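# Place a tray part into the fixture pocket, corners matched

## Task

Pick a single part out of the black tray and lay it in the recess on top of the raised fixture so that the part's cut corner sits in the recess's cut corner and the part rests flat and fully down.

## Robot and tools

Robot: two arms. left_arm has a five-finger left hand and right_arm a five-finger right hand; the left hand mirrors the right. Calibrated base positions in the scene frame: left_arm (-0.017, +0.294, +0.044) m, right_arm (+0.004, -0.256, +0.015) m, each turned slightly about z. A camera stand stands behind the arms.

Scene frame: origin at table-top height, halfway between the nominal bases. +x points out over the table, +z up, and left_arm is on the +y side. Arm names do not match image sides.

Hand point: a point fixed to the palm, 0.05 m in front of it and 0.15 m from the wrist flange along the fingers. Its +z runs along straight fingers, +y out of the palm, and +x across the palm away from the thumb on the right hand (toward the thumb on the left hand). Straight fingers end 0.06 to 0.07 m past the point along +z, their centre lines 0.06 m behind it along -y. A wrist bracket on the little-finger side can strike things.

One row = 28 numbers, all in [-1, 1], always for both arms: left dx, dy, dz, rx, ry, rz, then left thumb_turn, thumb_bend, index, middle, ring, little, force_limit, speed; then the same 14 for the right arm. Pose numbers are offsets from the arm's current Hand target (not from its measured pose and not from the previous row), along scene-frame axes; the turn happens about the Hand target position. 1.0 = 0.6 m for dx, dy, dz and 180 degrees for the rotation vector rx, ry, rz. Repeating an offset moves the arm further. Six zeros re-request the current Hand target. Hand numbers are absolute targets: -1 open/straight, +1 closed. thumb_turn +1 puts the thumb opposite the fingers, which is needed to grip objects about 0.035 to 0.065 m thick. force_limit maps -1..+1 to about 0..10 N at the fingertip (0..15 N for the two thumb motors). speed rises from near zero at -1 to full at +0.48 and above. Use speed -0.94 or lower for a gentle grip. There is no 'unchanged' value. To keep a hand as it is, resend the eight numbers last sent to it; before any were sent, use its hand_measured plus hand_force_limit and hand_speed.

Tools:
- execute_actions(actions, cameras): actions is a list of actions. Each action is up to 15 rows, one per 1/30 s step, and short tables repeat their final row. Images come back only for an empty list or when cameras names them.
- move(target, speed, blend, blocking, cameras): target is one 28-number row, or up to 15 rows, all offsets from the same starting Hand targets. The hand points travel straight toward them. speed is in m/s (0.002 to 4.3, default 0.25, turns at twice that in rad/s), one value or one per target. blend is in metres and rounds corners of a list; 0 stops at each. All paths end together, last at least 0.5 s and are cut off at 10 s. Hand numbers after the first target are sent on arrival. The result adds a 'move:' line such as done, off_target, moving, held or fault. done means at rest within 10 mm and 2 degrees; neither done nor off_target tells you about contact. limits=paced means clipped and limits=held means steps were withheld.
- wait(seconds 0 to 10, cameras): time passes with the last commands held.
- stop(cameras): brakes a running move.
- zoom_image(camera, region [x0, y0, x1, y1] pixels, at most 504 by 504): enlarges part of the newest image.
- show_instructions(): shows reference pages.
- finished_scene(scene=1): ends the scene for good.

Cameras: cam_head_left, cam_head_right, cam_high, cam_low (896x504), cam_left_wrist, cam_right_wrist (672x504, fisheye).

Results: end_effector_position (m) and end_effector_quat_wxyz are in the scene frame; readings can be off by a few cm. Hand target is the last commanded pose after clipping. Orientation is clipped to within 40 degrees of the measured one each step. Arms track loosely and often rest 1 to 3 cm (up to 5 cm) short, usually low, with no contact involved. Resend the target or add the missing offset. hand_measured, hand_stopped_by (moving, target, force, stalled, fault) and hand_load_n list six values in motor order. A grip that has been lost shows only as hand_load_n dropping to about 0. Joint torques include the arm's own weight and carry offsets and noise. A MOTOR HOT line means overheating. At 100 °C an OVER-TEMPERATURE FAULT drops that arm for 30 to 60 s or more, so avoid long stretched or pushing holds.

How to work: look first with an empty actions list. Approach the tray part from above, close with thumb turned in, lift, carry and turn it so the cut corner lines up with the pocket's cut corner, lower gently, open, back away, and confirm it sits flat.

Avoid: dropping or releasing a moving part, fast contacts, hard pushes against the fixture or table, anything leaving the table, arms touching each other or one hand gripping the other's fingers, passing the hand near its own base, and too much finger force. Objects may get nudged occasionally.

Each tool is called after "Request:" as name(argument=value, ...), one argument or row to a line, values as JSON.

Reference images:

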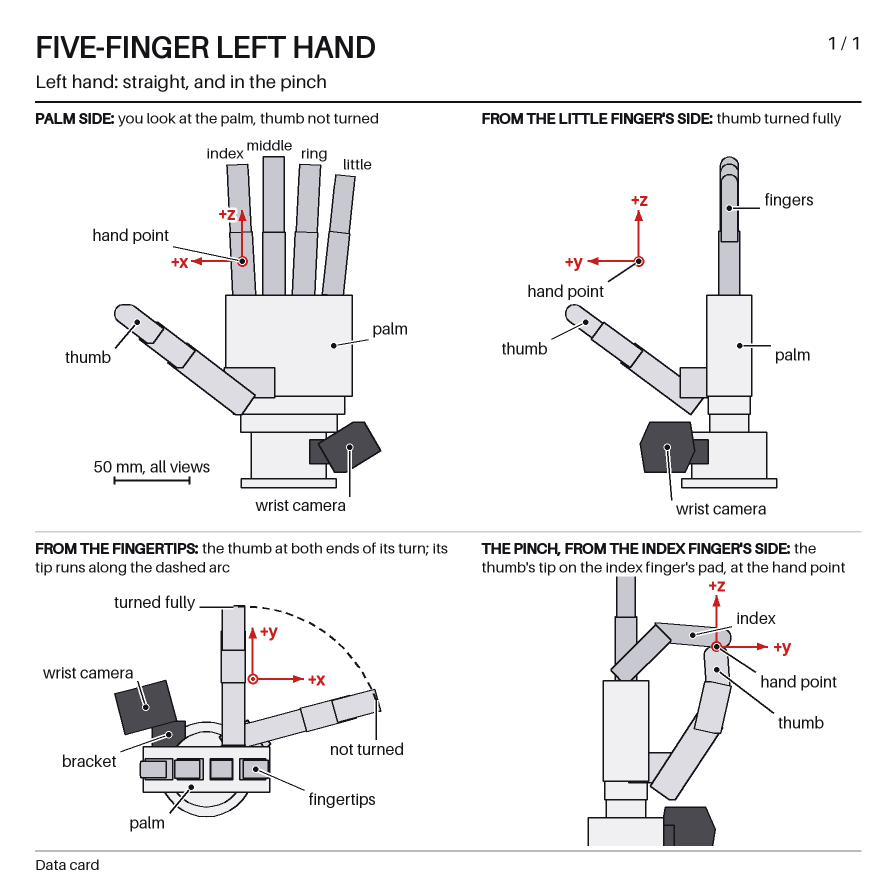

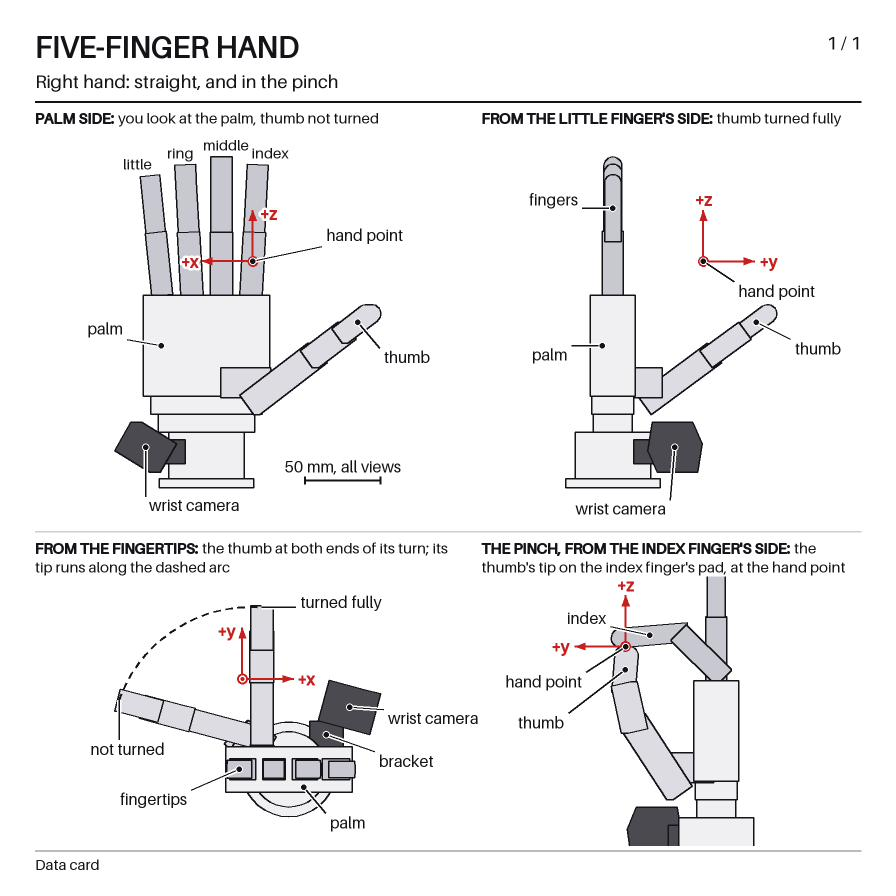

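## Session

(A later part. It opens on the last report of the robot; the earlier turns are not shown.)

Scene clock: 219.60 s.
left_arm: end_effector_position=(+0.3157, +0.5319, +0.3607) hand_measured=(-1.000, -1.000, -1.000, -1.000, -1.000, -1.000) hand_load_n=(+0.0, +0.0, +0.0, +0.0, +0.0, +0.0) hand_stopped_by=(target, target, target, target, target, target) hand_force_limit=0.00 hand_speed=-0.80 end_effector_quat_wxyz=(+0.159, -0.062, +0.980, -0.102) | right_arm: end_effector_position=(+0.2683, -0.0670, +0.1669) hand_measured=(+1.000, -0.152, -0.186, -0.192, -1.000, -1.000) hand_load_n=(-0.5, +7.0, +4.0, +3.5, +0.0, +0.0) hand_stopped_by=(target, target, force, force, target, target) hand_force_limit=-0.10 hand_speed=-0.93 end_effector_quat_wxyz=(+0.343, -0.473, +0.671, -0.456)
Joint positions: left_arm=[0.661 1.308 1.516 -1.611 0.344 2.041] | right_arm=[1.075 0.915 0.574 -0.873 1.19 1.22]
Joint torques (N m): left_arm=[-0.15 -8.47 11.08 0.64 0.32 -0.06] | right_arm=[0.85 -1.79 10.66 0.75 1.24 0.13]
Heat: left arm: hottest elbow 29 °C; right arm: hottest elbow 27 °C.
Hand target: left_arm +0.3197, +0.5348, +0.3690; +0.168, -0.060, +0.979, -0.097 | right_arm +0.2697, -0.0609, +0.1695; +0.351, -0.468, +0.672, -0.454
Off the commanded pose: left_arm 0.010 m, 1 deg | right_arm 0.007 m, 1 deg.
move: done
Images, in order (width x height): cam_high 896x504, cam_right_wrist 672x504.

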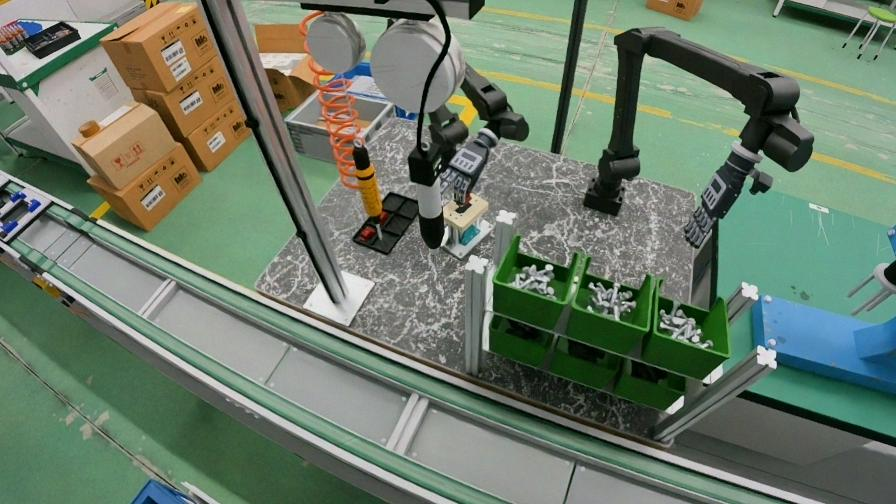

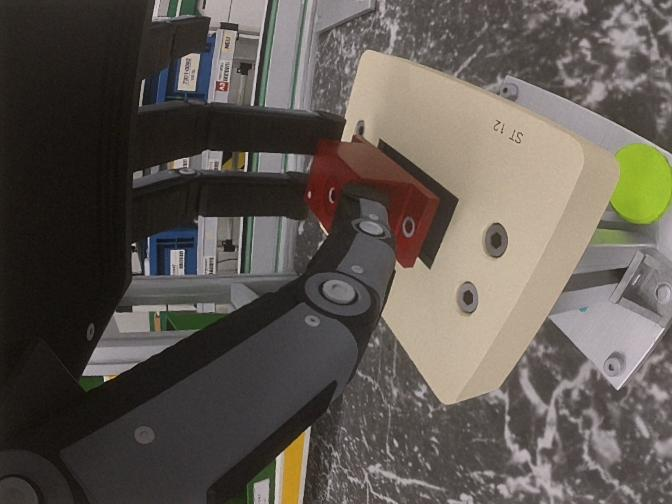

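Request:
wait(
  seconds=0,
  cameras=["cam_low","cam_high"],
)

Request:
zoom_image(
  camera="cam_low",
  region=[340, 190, 380, 220],
)

Request:
zoom_image(
  camera="cam_high",
  region=[445, 190, 485, 220],
)

Scene clock: 231.57 s.
left_arm: end_effector_position=(+0.3157, +0.5319, +0.3607) hand_measured=(-1.000, -1.000, -1.000, -1.000, -1.000, -1.000) hand_load_n=(+0.0, -0.5, +0.0, +0.0, +0.0, +0.0) hand_stopped_by=(target, target, target, target, target, target) hand_force_limit=0.00 hand_speed=-0.80 end_effector_quat_wxyz=(+0.159, -0.062, +0.980, -0.102) | right_arm: end_effector_position=(+0.2683, -0.0669, +0.1669) hand_measured=(+1.000, -0.152, -0.186, -0.192, -1.000, -1.000) hand_load_n=(-0.5, +7.0, +4.0, +4.0, +0.0, +0.0) hand_stopped_by=(target, target, force, force, target, target) hand_force_limit=-0.10 hand_speed=-0.93 end_effector_quat_wxyz=(+0.343, -0.473, +0.671, -0.456)
Joint positions: left_arm=[0.661 1.308 1.516 -1.611 0.344 2.041] | right_arm=[1.075 0.915 0.574 -0.873 1.19 1.221]
Joint torques (N m): left_arm=[-0.26 -8.41 11 0.62 0.32 -0.04] | right_arm=[0.85 -1.9 10.66 0.72 1.23 0.16]
Heat: left arm: hottest elbow 29 °C; right arm: hottest elbow 27 °C.
Hand target: left_arm +0.3197, +0.5348, +0.3690; +0.168, -0.060, +0.979, -0.097 | right_arm +0.2697, -0.0609, +0.1695; +0.351, -0.468, +0.672, -0.454
Off the commanded pose: left_arm 0.010 m, 1 deg | right_arm 0.007 m, 1 deg.
Images, in order (width x height): cam_high 896x504, cam_low 896x504.

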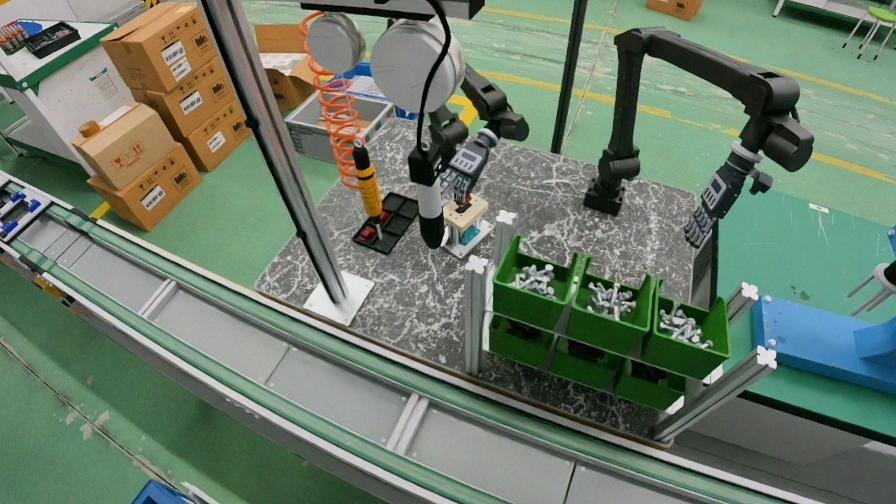

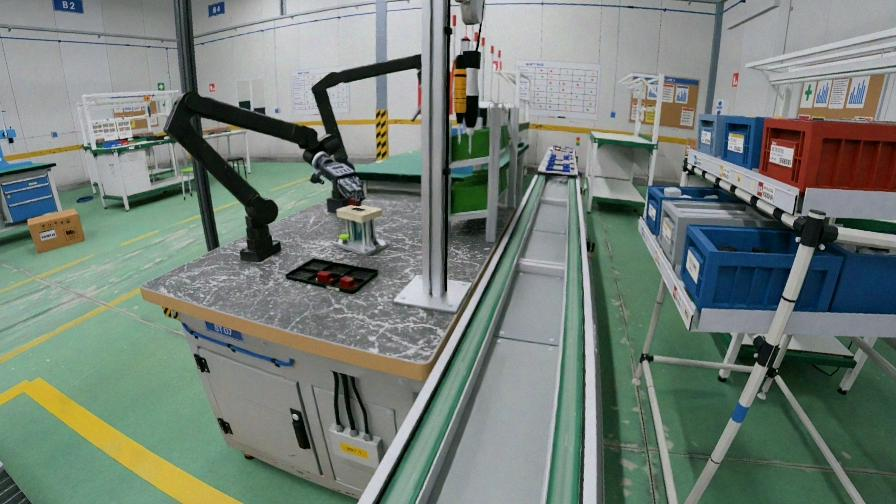

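Scaled by 12.600 from the camera's 896x504 image, which has a finer 1280x720 frame.

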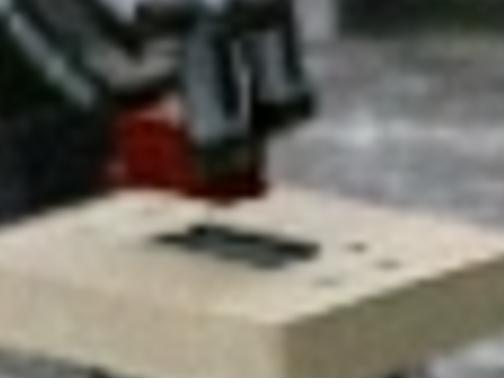

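Scaled by 12.600 from the camera's 896x504 image, which has a finer 1280x720 frame.

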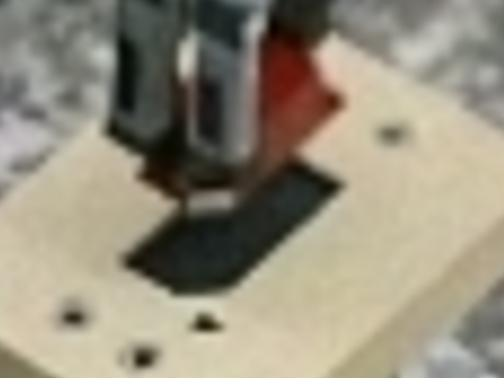

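Request:
move(
  target=[0,0,0,0,0,0,-1,-1,-1,-1,-1,-1,0,-0.8,0.02,0,0.002,0,0,0,1,-0.15,0.06,0.06,-1,-1,-0.1,-0.93],
  speed=0.03,
  cameras=["cam_right_wrist","cam_high","cam_low"],
)

Request:
zoom_image(
  camera="cam_right_wrist",
  region=[340, 120, 480, 280],
)

Request:
zoom_image(
  camera="cam_low",
  region=[340, 190, 380, 220],
)

Request:
zoom_image(
  camera="cam_high",
  region=[445, 190, 485, 220],
)

Scene clock: 251.60 s.
left_arm: end_effector_position=(+0.3157, +0.5319, +0.3607) hand_measured=(-1.000, -1.000, -1.000, -1.000, -1.000, -1.000) hand_load_n=(+0.0, +0.0, +0.0, +0.0, +0.0, +0.0) hand_stopped_by=(target, target, target, target, target, target) hand_force_limit=0.00 hand_speed=-0.80 end_effector_quat_wxyz=(+0.159, -0.062, +0.980, -0.102) | right_arm: end_effector_position=(+0.2782, -0.0614, +0.1706) hand_measured=(+1.000, -0.152, -0.186, -0.192, -1.000, -1.000) hand_load_n=(-0.5, +7.0, +4.0, +4.0, +0.0, +0.0) hand_stopped_by=(target, target, force, force, target, target) hand_force_limit=-0.10 hand_speed=-0.93 end_effector_quat_wxyz=(+0.351, -0.470, +0.672, -0.452)
Joint positions: left_arm=[0.661 1.308 1.516 -1.611 0.344 2.041] | right_arm=[1.047 0.915 0.574 -0.779 1.178 1.138]
Joint torques (N m): left_arm=[-0.32 -8.41 11.1 0.58 0.32 -0.05] | right_arm=[-0.5 -2.14 10.26 1.13 0.98 -0.09]
Heat: left arm: hottest elbow 30 °C; right arm: hottest elbow 27 °C.
Hand target: left_arm +0.3197, +0.5348, +0.3690; +0.168, -0.060, +0.979, -0.097 | right_arm +0.2817, -0.0608, +0.1707; +0.351, -0.468, +0.672, -0.454
Off the commanded pose: left_arm 0.010 m, 1 deg | right_arm 0.004 m, 0 deg.
move: done
Images, in order (width x height): cam_high 896x504, cam_low 896x504, cam_right_wrist 672x504.

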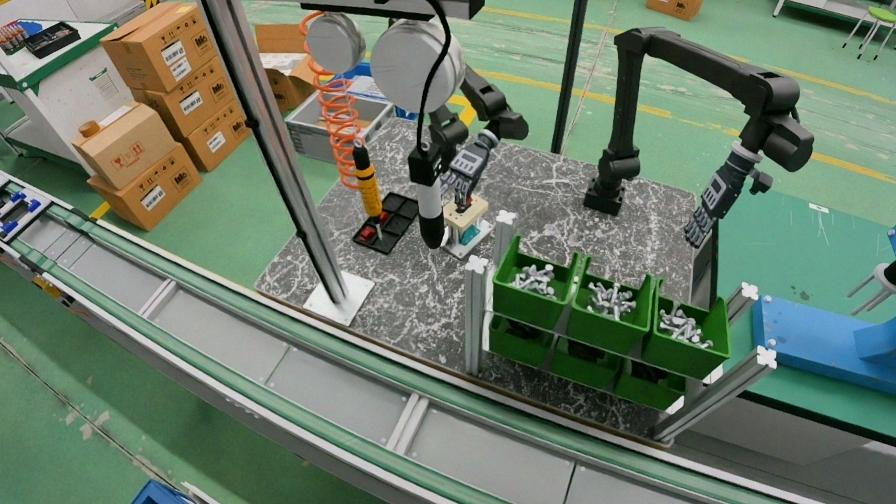

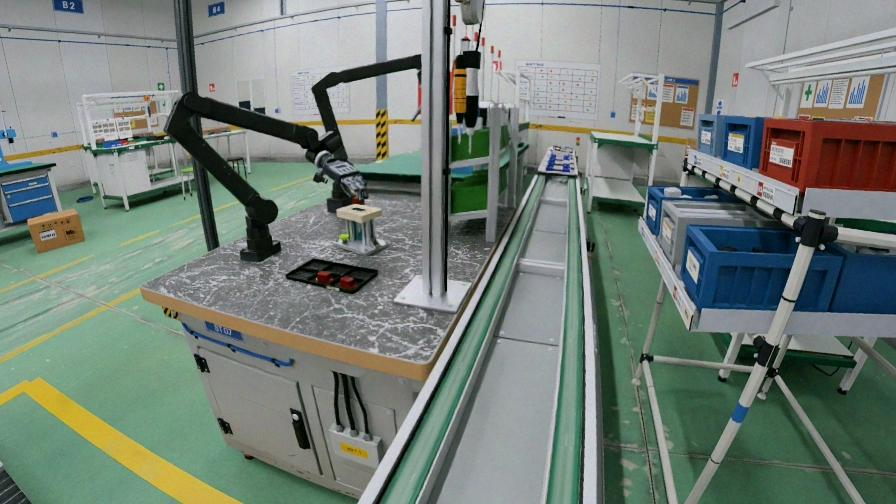

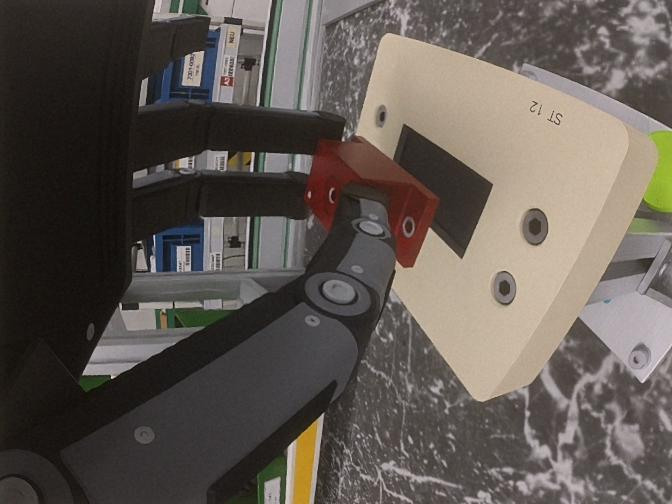

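Scaled by 3.150 from the camera's 672x504 image, which has a finer 960x720 frame.

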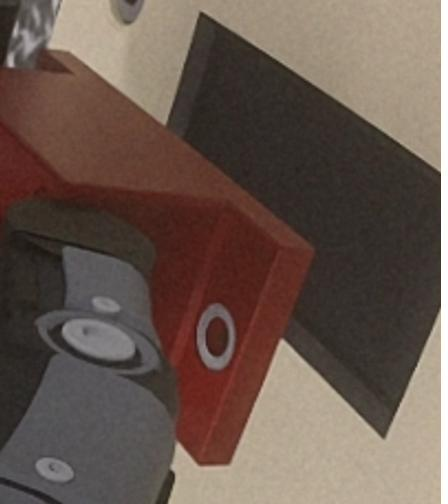

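Scaled by 12.600 from the camera's 896x504 image, which has a finer 1280x720 frame.

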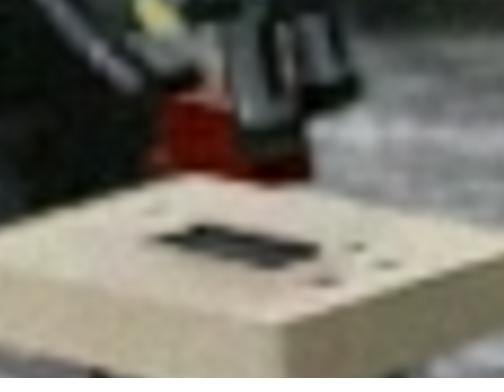

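Scaled by 12.600 from the camera's 896x504 image, which has a finer 1280x720 frame.

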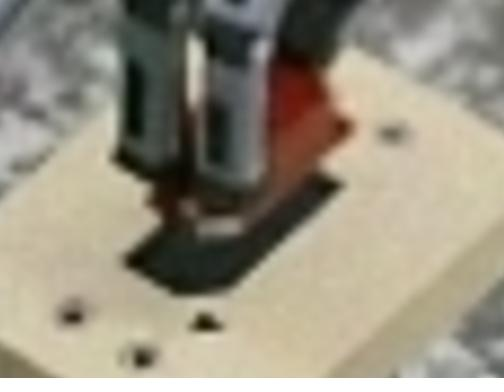

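Request:
move(
  target=[0,0,0,0,0,0,-1,-1,-1,-1,-1,-1,0,-0.8,0.001,-0.0063,-0.0133,-0.007,0.0022,0.0066,1,-0.15,0.06,0.06,-1,-1,-0.1,-0.93],
  speed=0.03,
  cameras=["cam_right_wrist","cam_high","cam_low"],
)

Request:
zoom_image(
  camera="cam_right_wrist",
  region=[340, 110, 500, 290],
)

Request:
zoom_image(
  camera="cam_low",
  region=[340, 190, 380, 220],
)

Request:
zoom_image(
  camera="cam_high",
  region=[445, 190, 485, 220],
)

Scene clock: 272.83 s.
left_arm: end_effector_position=(+0.3157, +0.5319, +0.3607) hand_measured=(-1.000, -1.000, -1.000, -1.000, -1.000, -1.000) hand_load_n=(+0.0, +0.0, +0.0, +0.0, +0.5, +0.0) hand_stopped_by=(target, target, target, target, target, target) hand_force_limit=0.00 hand_speed=-0.80 end_effector_quat_wxyz=(+0.159, -0.062, +0.980, -0.102) | right_arm: end_effector_position=(+0.2783, -0.0657, +0.1575) hand_measured=(+1.000, -0.152, -0.186, -0.192, -1.000, -1.000) hand_load_n=(-0.5, +7.0, +4.0, +3.5, +0.0, +0.0) hand_stopped_by=(target, target, force, force, target, target) hand_force_limit=-0.10 hand_speed=-0.93 end_effector_quat_wxyz=(+0.342, -0.487, +0.661, -0.457)
Joint positions: left_arm=[0.661 1.308 1.516 -1.611 0.344 2.041] | right_arm=[1.034 0.915 0.539 -0.707 1.166 1.054]
Joint torques (N m): left_arm=[-0.26 -8.41 11.11 0.58 0.32 -0.05] | right_arm=[-0.62 -3.02 10.47 1.22 0.95 -0.11]
Heat: left arm: hottest elbow 30 °C; right arm: hottest elbow 26 °C.
Hand target: left_arm +0.3197, +0.5348, +0.3690; +0.168, -0.060, +0.979, -0.097 | right_arm +0.2823, -0.0646, +0.1628; +0.348, -0.480, +0.663, -0.456
Off the commanded pose: left_arm 0.010 m, 1 deg | right_arm 0.007 m, 1 deg.
move: done
Images, in order (width x height): cam_high 896x504, cam_low 896x504, cam_right_wrist 672x504.

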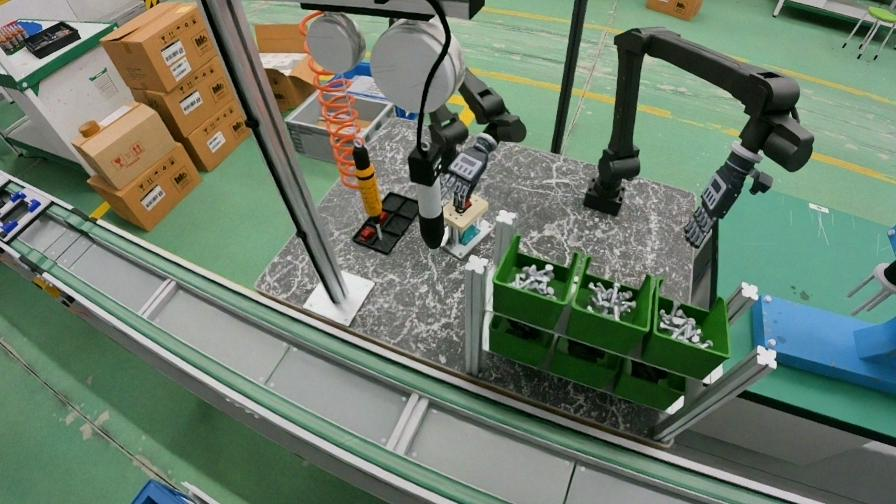

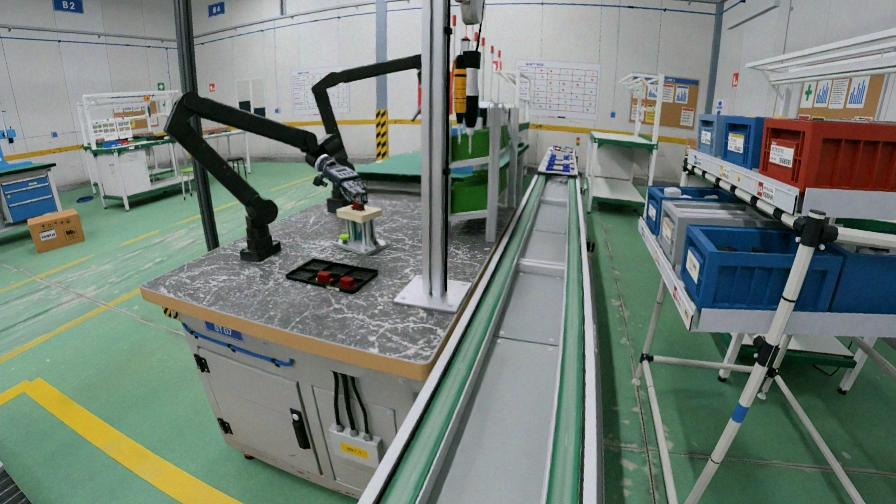

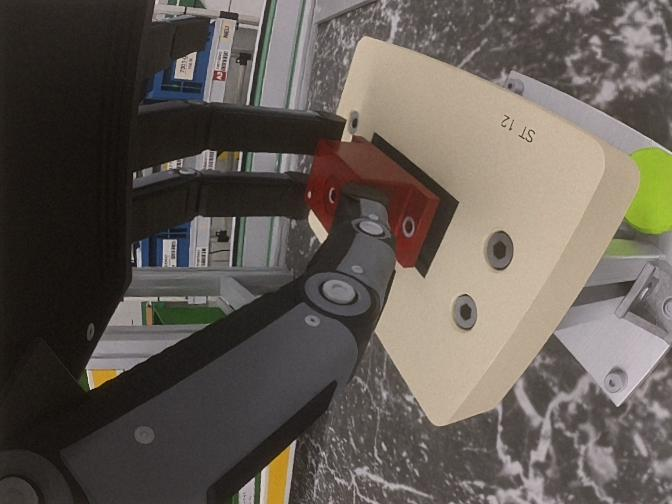

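Scaled by 2.800 from the camera's 672x504 image, which has a finer 960x720 frame.

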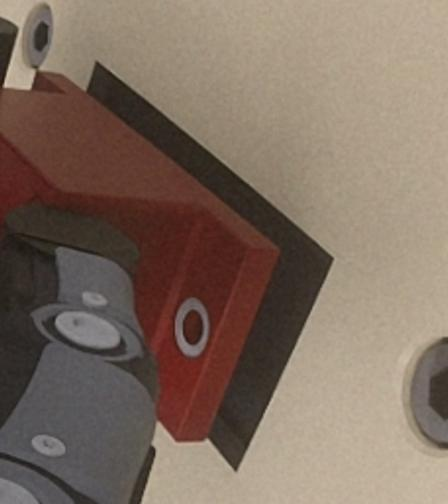

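Scaled by 12.600 from the camera's 896x504 image, which has a finer 1280x720 frame.

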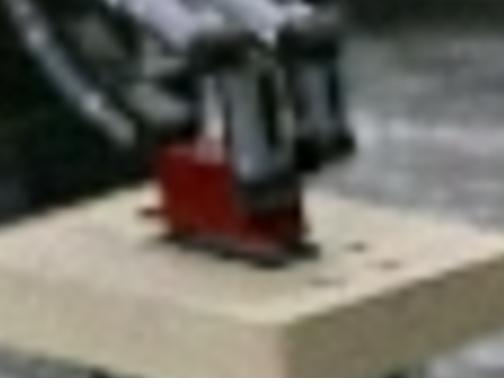

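Scaled by 12.600 from the camera's 896x504 image, which has a finer 1280x720 frame.

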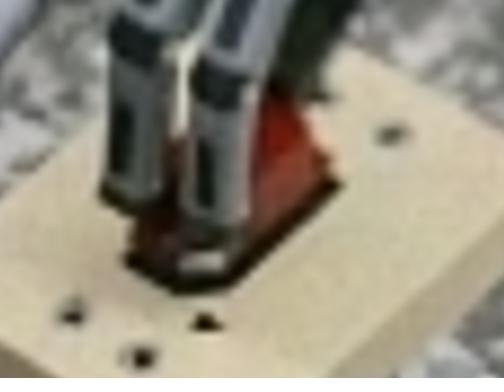

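Request:
move(
  target=[0,0,0,0,0,0,-1,-1,-1,-1,-1,-1,0,-0.8,0.0017,0.0025,-0.005,0.004,-0.0012,-0.0038,1,-0.15,0.06,0.06,-1,-1,-0.1,-0.93],
  speed=0.02,
  cameras=["cam_right_wrist","cam_high","cam_low"],
)

Request:
zoom_image(
  camera="cam_right_wrist",
  region=[340, 110, 500, 290],
)

Request:
zoom_image(
  camera="cam_low",
  region=[340, 190, 380, 220],
)

Request:
zoom_image(
  camera="cam_high",
  region=[445, 190, 485, 220],
)

Scene clock: 282.30 s.
left_arm: end_effector_position=(+0.3157, +0.5319, +0.3607) hand_measured=(-1.000, -1.000, -1.000, -1.000, -1.000, -1.000) hand_load_n=(+0.0, +0.0, +0.0, +0.0, +0.0, +0.0) hand_stopped_by=(target, target, target, target, target, target) hand_force_limit=0.00 hand_speed=-0.80 end_effector_quat_wxyz=(+0.159, -0.062, +0.980, -0.102) | right_arm: end_effector_position=(+0.2785, -0.0654, +0.1576) hand_measured=(+1.000, -0.152, -0.186, -0.192, -1.000, -1.000) hand_load_n=(-0.5, +7.0, +4.0, +3.5, +0.0, +0.0) hand_stopped_by=(target, target, force, force, target, target) hand_force_limit=-0.10 hand_speed=-0.93 end_effector_quat_wxyz=(+0.343, -0.485, +0.662, -0.456)
Joint positions: left_arm=[0.661 1.308 1.516 -1.611 0.344 2.041] | right_arm=[1.034 0.915 0.539 -0.707 1.166 1.06]
Joint torques (N m): left_arm=[-0.21 -8.35 11.07 0.61 0.31 -0.05] | right_arm=[-0.56 -2.02 10.39 1.22 1.1 0.16]
Heat: left arm: hottest elbow 30 °C; right arm: hottest elbow 27 °C.
Hand target: left_arm +0.3197, +0.5348, +0.3690; +0.168, -0.060, +0.979, -0.097 | right_arm +0.2833, -0.0632, +0.1598; +0.349, -0.473, +0.668, -0.455
Off the commanded pose: left_arm 0.010 m, 1 deg | right_arm 0.006 m, 2 deg.
move: done
Images, in order (width x height): cam_high 896x504, cam_low 896x504, cam_right_wrist 672x504.

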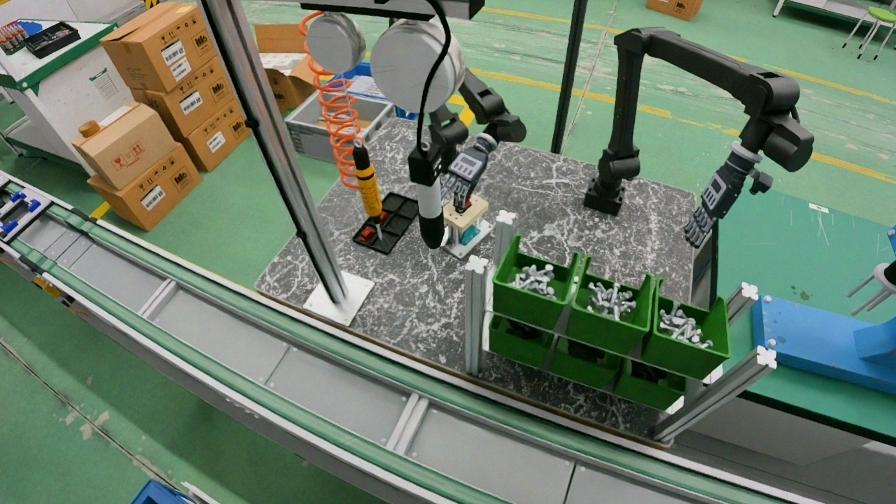

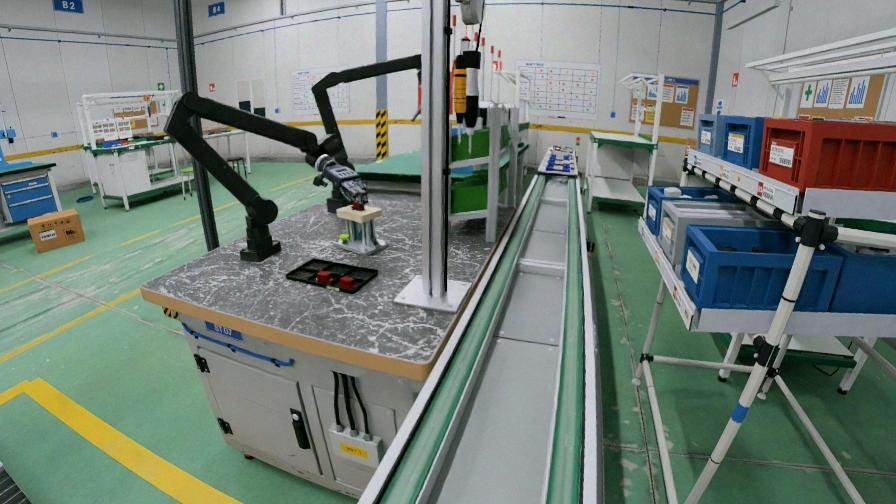

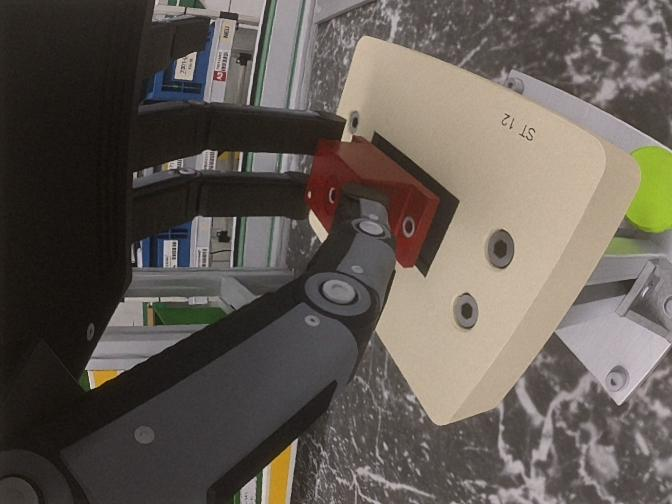

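Scaled by 2.800 from the camera's 672x504 image, which has a finer 960x720 frame.

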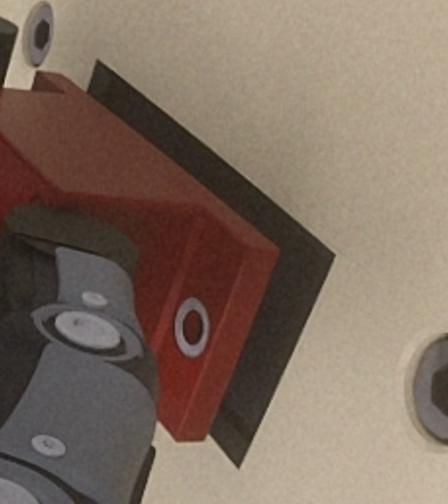

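Scaled by 12.600 from the camera's 896x504 image, which has a finer 1280x720 frame.

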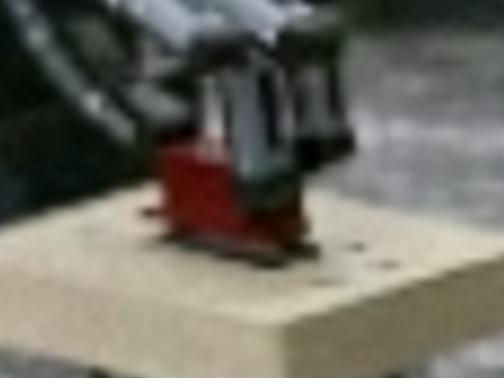

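Scaled by 12.600 from the camera's 896x504 image, which has a finer 1280x720 frame.

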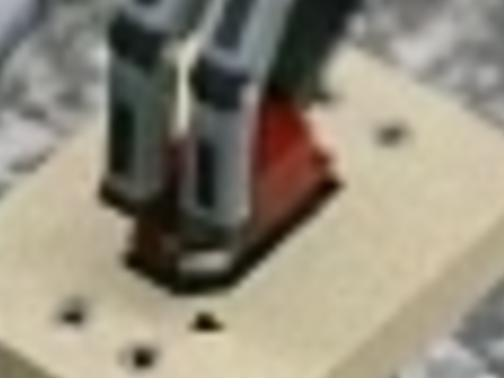

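Request:
move(
  target=[0,0,0,0,0,0,-1,-1,-1,-1,-1,-1,0,-0.8,0.0,0.0017,-0.0067,0,0,0,1,-0.15,0.06,0.06,-1,-1,-0.1,-0.93],
  speed=0.03,
  cameras=["cam_right_wrist","cam_high","cam_low"],
)

Request:
zoom_image(
  camera="cam_right_wrist",
  region=[340, 110, 500, 290],
)

Request:
zoom_image(
  camera="cam_low",
  region=[340, 190, 380, 220],
)

Request:
zoom_image(
  camera="cam_high",
  region=[445, 190, 485, 220],
)

Scene clock: 284.47 s.
left_arm: end_effector_position=(+0.3157, +0.5319, +0.3607) hand_measured=(-1.000, -1.000, -1.000, -1.000, -1.000, -1.000) hand_load_n=(+0.0, +0.0, +0.0, +0.0, +0.0, +0.0) hand_stopped_by=(target, target, target, target, target, target) hand_force_limit=0.00 hand_speed=-0.80 end_effector_quat_wxyz=(+0.159, -0.062, +0.980, -0.102) | right_arm: end_effector_position=(+0.2786, -0.0652, +0.1532) hand_measured=(+1.000, -0.152, -0.186, -0.192, -1.000, -1.000) hand_load_n=(-0.5, +7.0, +4.5, +4.0, +0.0, +0.0) hand_stopped_by=(target, target, force, force, target, target) hand_force_limit=-0.10 hand_speed=-0.93 end_effector_quat_wxyz=(+0.343, -0.485, +0.663, -0.456)
Joint positions: left_arm=[0.661 1.308 1.516 -1.611 0.344 2.041] | right_arm=[1.034 0.924 0.532 -0.695 1.166 1.065]
Joint torques (N m): left_arm=[-0.21 -8.35 11.11 0.58 0.32 -0.06] | right_arm=[-0.44 -2.02 10.43 1.21 1.15 0.18]
Heat: left arm: hottest elbow 30 °C; right arm: hottest elbow 27 °C.
Hand target: left_arm +0.3197, +0.5348, +0.3690; +0.168, -0.060, +0.979, -0.097 | right_arm +0.2832, -0.0622, +0.1556; +0.349, -0.473, +0.668, -0.455
Off the commanded pose: left_arm 0.010 m, 1 deg | right_arm 0.006 m, 2 deg.
move: done
Images, in order (width x height): cam_high 896x504, cam_low 896x504, cam_right_wrist 672x504.

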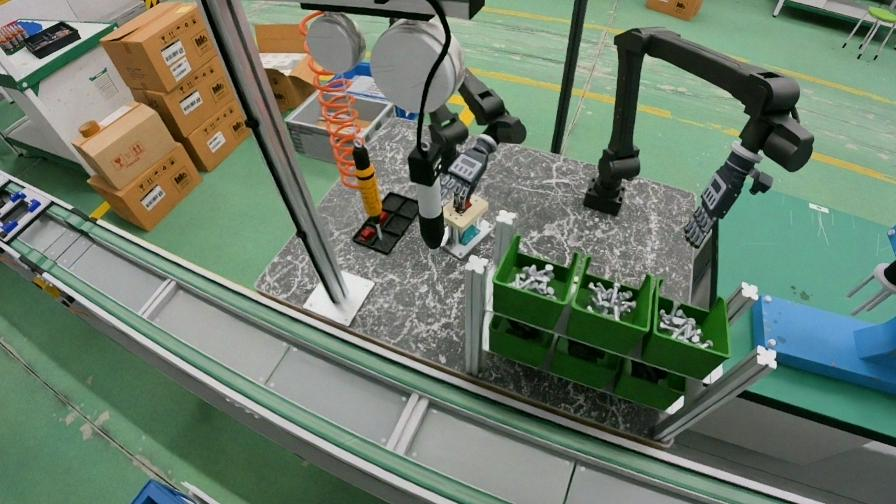

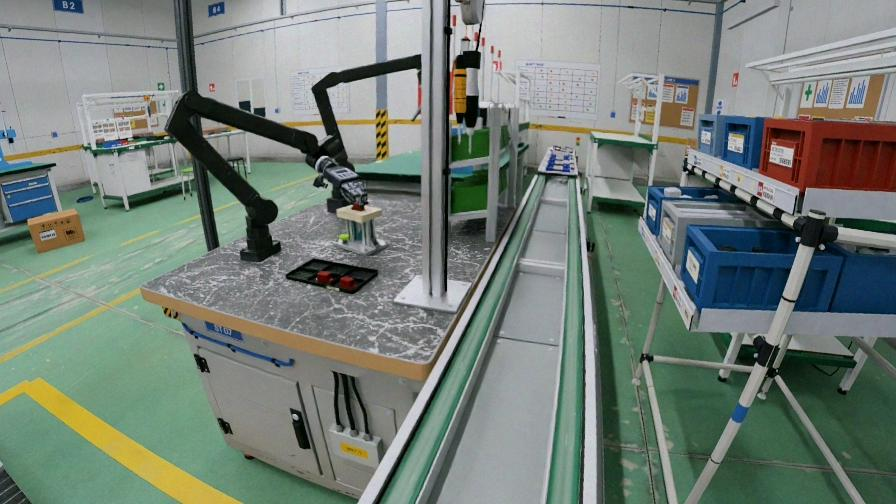

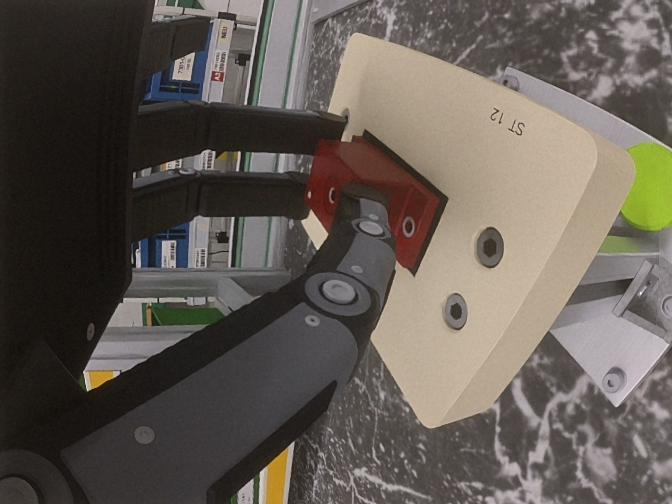

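Scaled by 2.800 from the camera's 672x504 image, which has a finer 960x720 frame.

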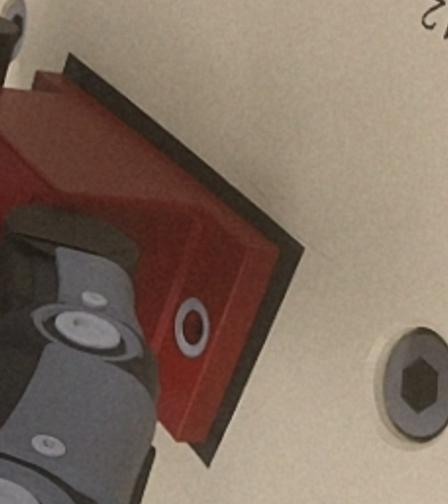

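Scaled by 12.600 from the camera's 896x504 image, which has a finer 1280x720 frame.

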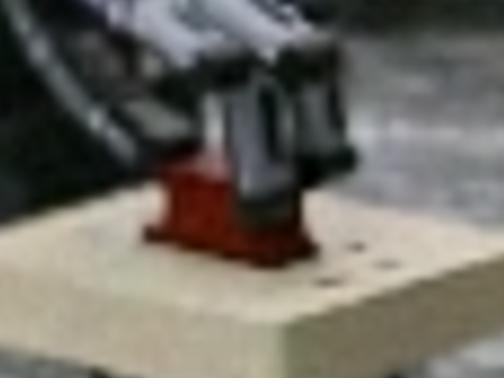

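Scaled by 12.600 from the camera's 896x504 image, which has a finer 1280x720 frame.

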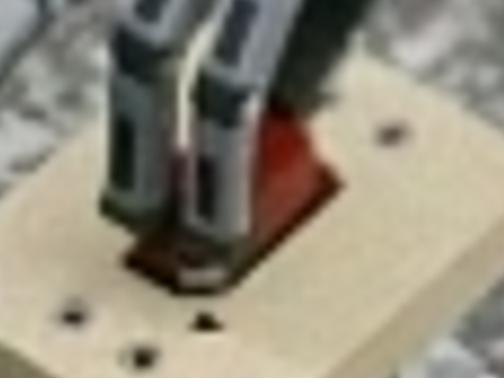

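Request:
move(
  target=[0,0,0,0,0,0,-1,-1,-1,-1,-1,-1,0,-0.8,-0.0012,-0.0013,0.0017,0.0,0.0,-0.015,1,-0.15,0.06,0.06,-1,-1,-0.1,-0.93],
  speed=0.02,
  cameras=["cam_right_wrist","cam_high","cam_low"],
)

Request:
zoom_image(
  camera="cam_right_wrist",
  region=[340, 110, 500, 290],
)

Request:
zoom_image(
  camera="cam_low",
  region=[340, 190, 380, 220],
)

Request:
zoom_image(
  camera="cam_high",
  region=[445, 190, 485, 220],
)

Scene clock: 295.17 s.
left_arm: end_effector_position=(+0.3157, +0.5319, +0.3607) hand_measured=(-1.000, -1.000, -1.000, -1.000, -1.000, -1.000) hand_load_n=(+0.0, +0.0, +0.0, +0.0, +0.0, +0.0) hand_stopped_by=(target, target, target, target, target, target) hand_force_limit=0.00 hand_speed=-0.80 end_effector_quat_wxyz=(+0.159, -0.062, +0.980, -0.102) | right_arm: end_effector_position=(+0.2799, -0.0682, +0.1506) hand_measured=(+1.000, -0.152, -0.186, -0.192, -1.000, -1.000) hand_load_n=(-0.5, +7.0, +5.0, +3.5, +0.0, +0.0) hand_stopped_by=(target, target, force, force, target, target) hand_force_limit=-0.10 hand_speed=-0.93 end_effector_quat_wxyz=(+0.344, -0.453, +0.682, -0.459)
Joint positions: left_arm=[0.661 1.308 1.516 -1.611 0.344 2.041] | right_arm=[1.039 0.961 0.546 -0.776 1.193 1.222]
Joint torques (N m): left_arm=[-0.15 -8.47 11.1 0.58 0.32 -0.06] | right_arm=[0.26 -1.61 12.42 -0.25 1.04 -0.05]
Heat: left arm: hottest elbow 30 °C; right arm: hottest elbow 27 °C.
Hand target: left_arm +0.3197, +0.5348, +0.3690; +0.168, -0.060, +0.979, -0.097 | right_arm +0.2826, -0.0629, +0.1568; +0.339, -0.457, +0.679, -0.463
Off the commanded pose: left_arm 0.010 m, 1 deg | right_arm 0.008 m, 1 deg.
move: done
Images, in order (width x height): cam_high 896x504, cam_low 896x504, cam_right_wrist 672x504.

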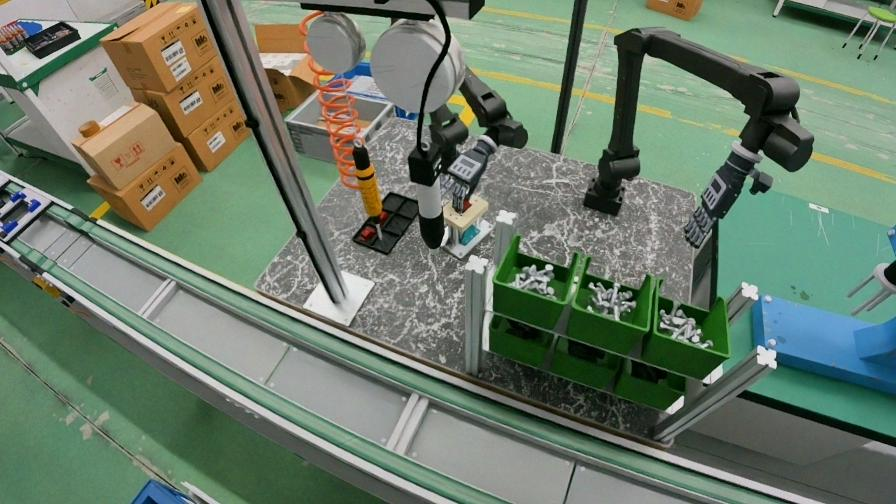

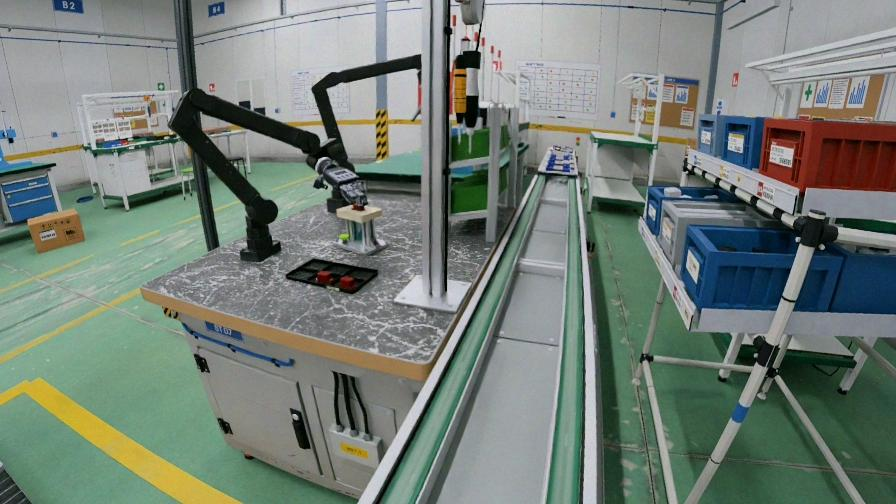

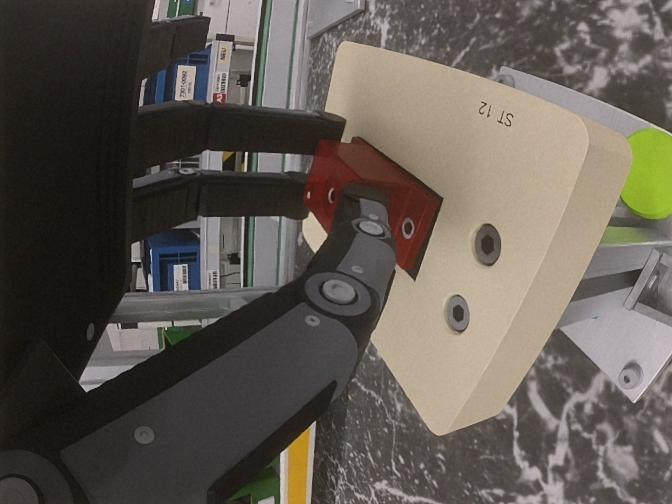

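Scaled by 2.800 from the camera's 672x504 image, which has a finer 960x720 frame.

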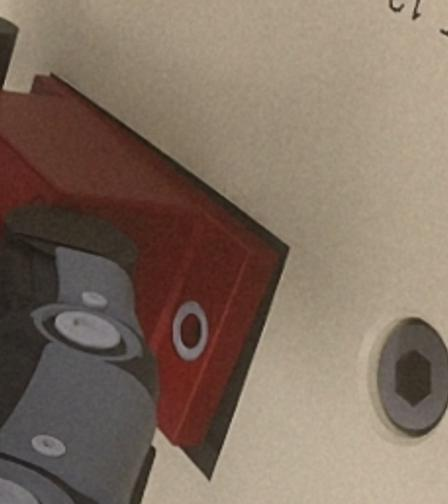

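Scaled by 12.600 from the camera's 896x504 image, which has a finer 1280x720 frame.

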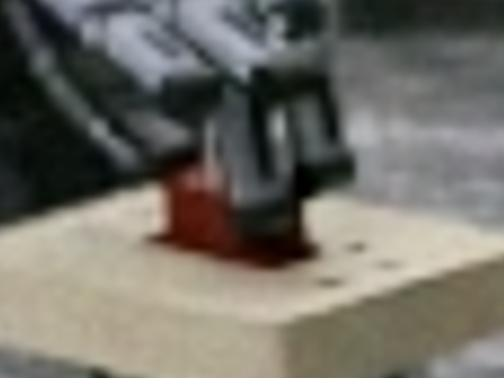

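Scaled by 12.600 from the camera's 896x504 image, which has a finer 1280x720 frame.

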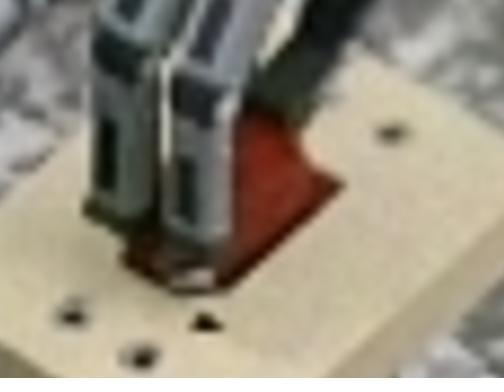

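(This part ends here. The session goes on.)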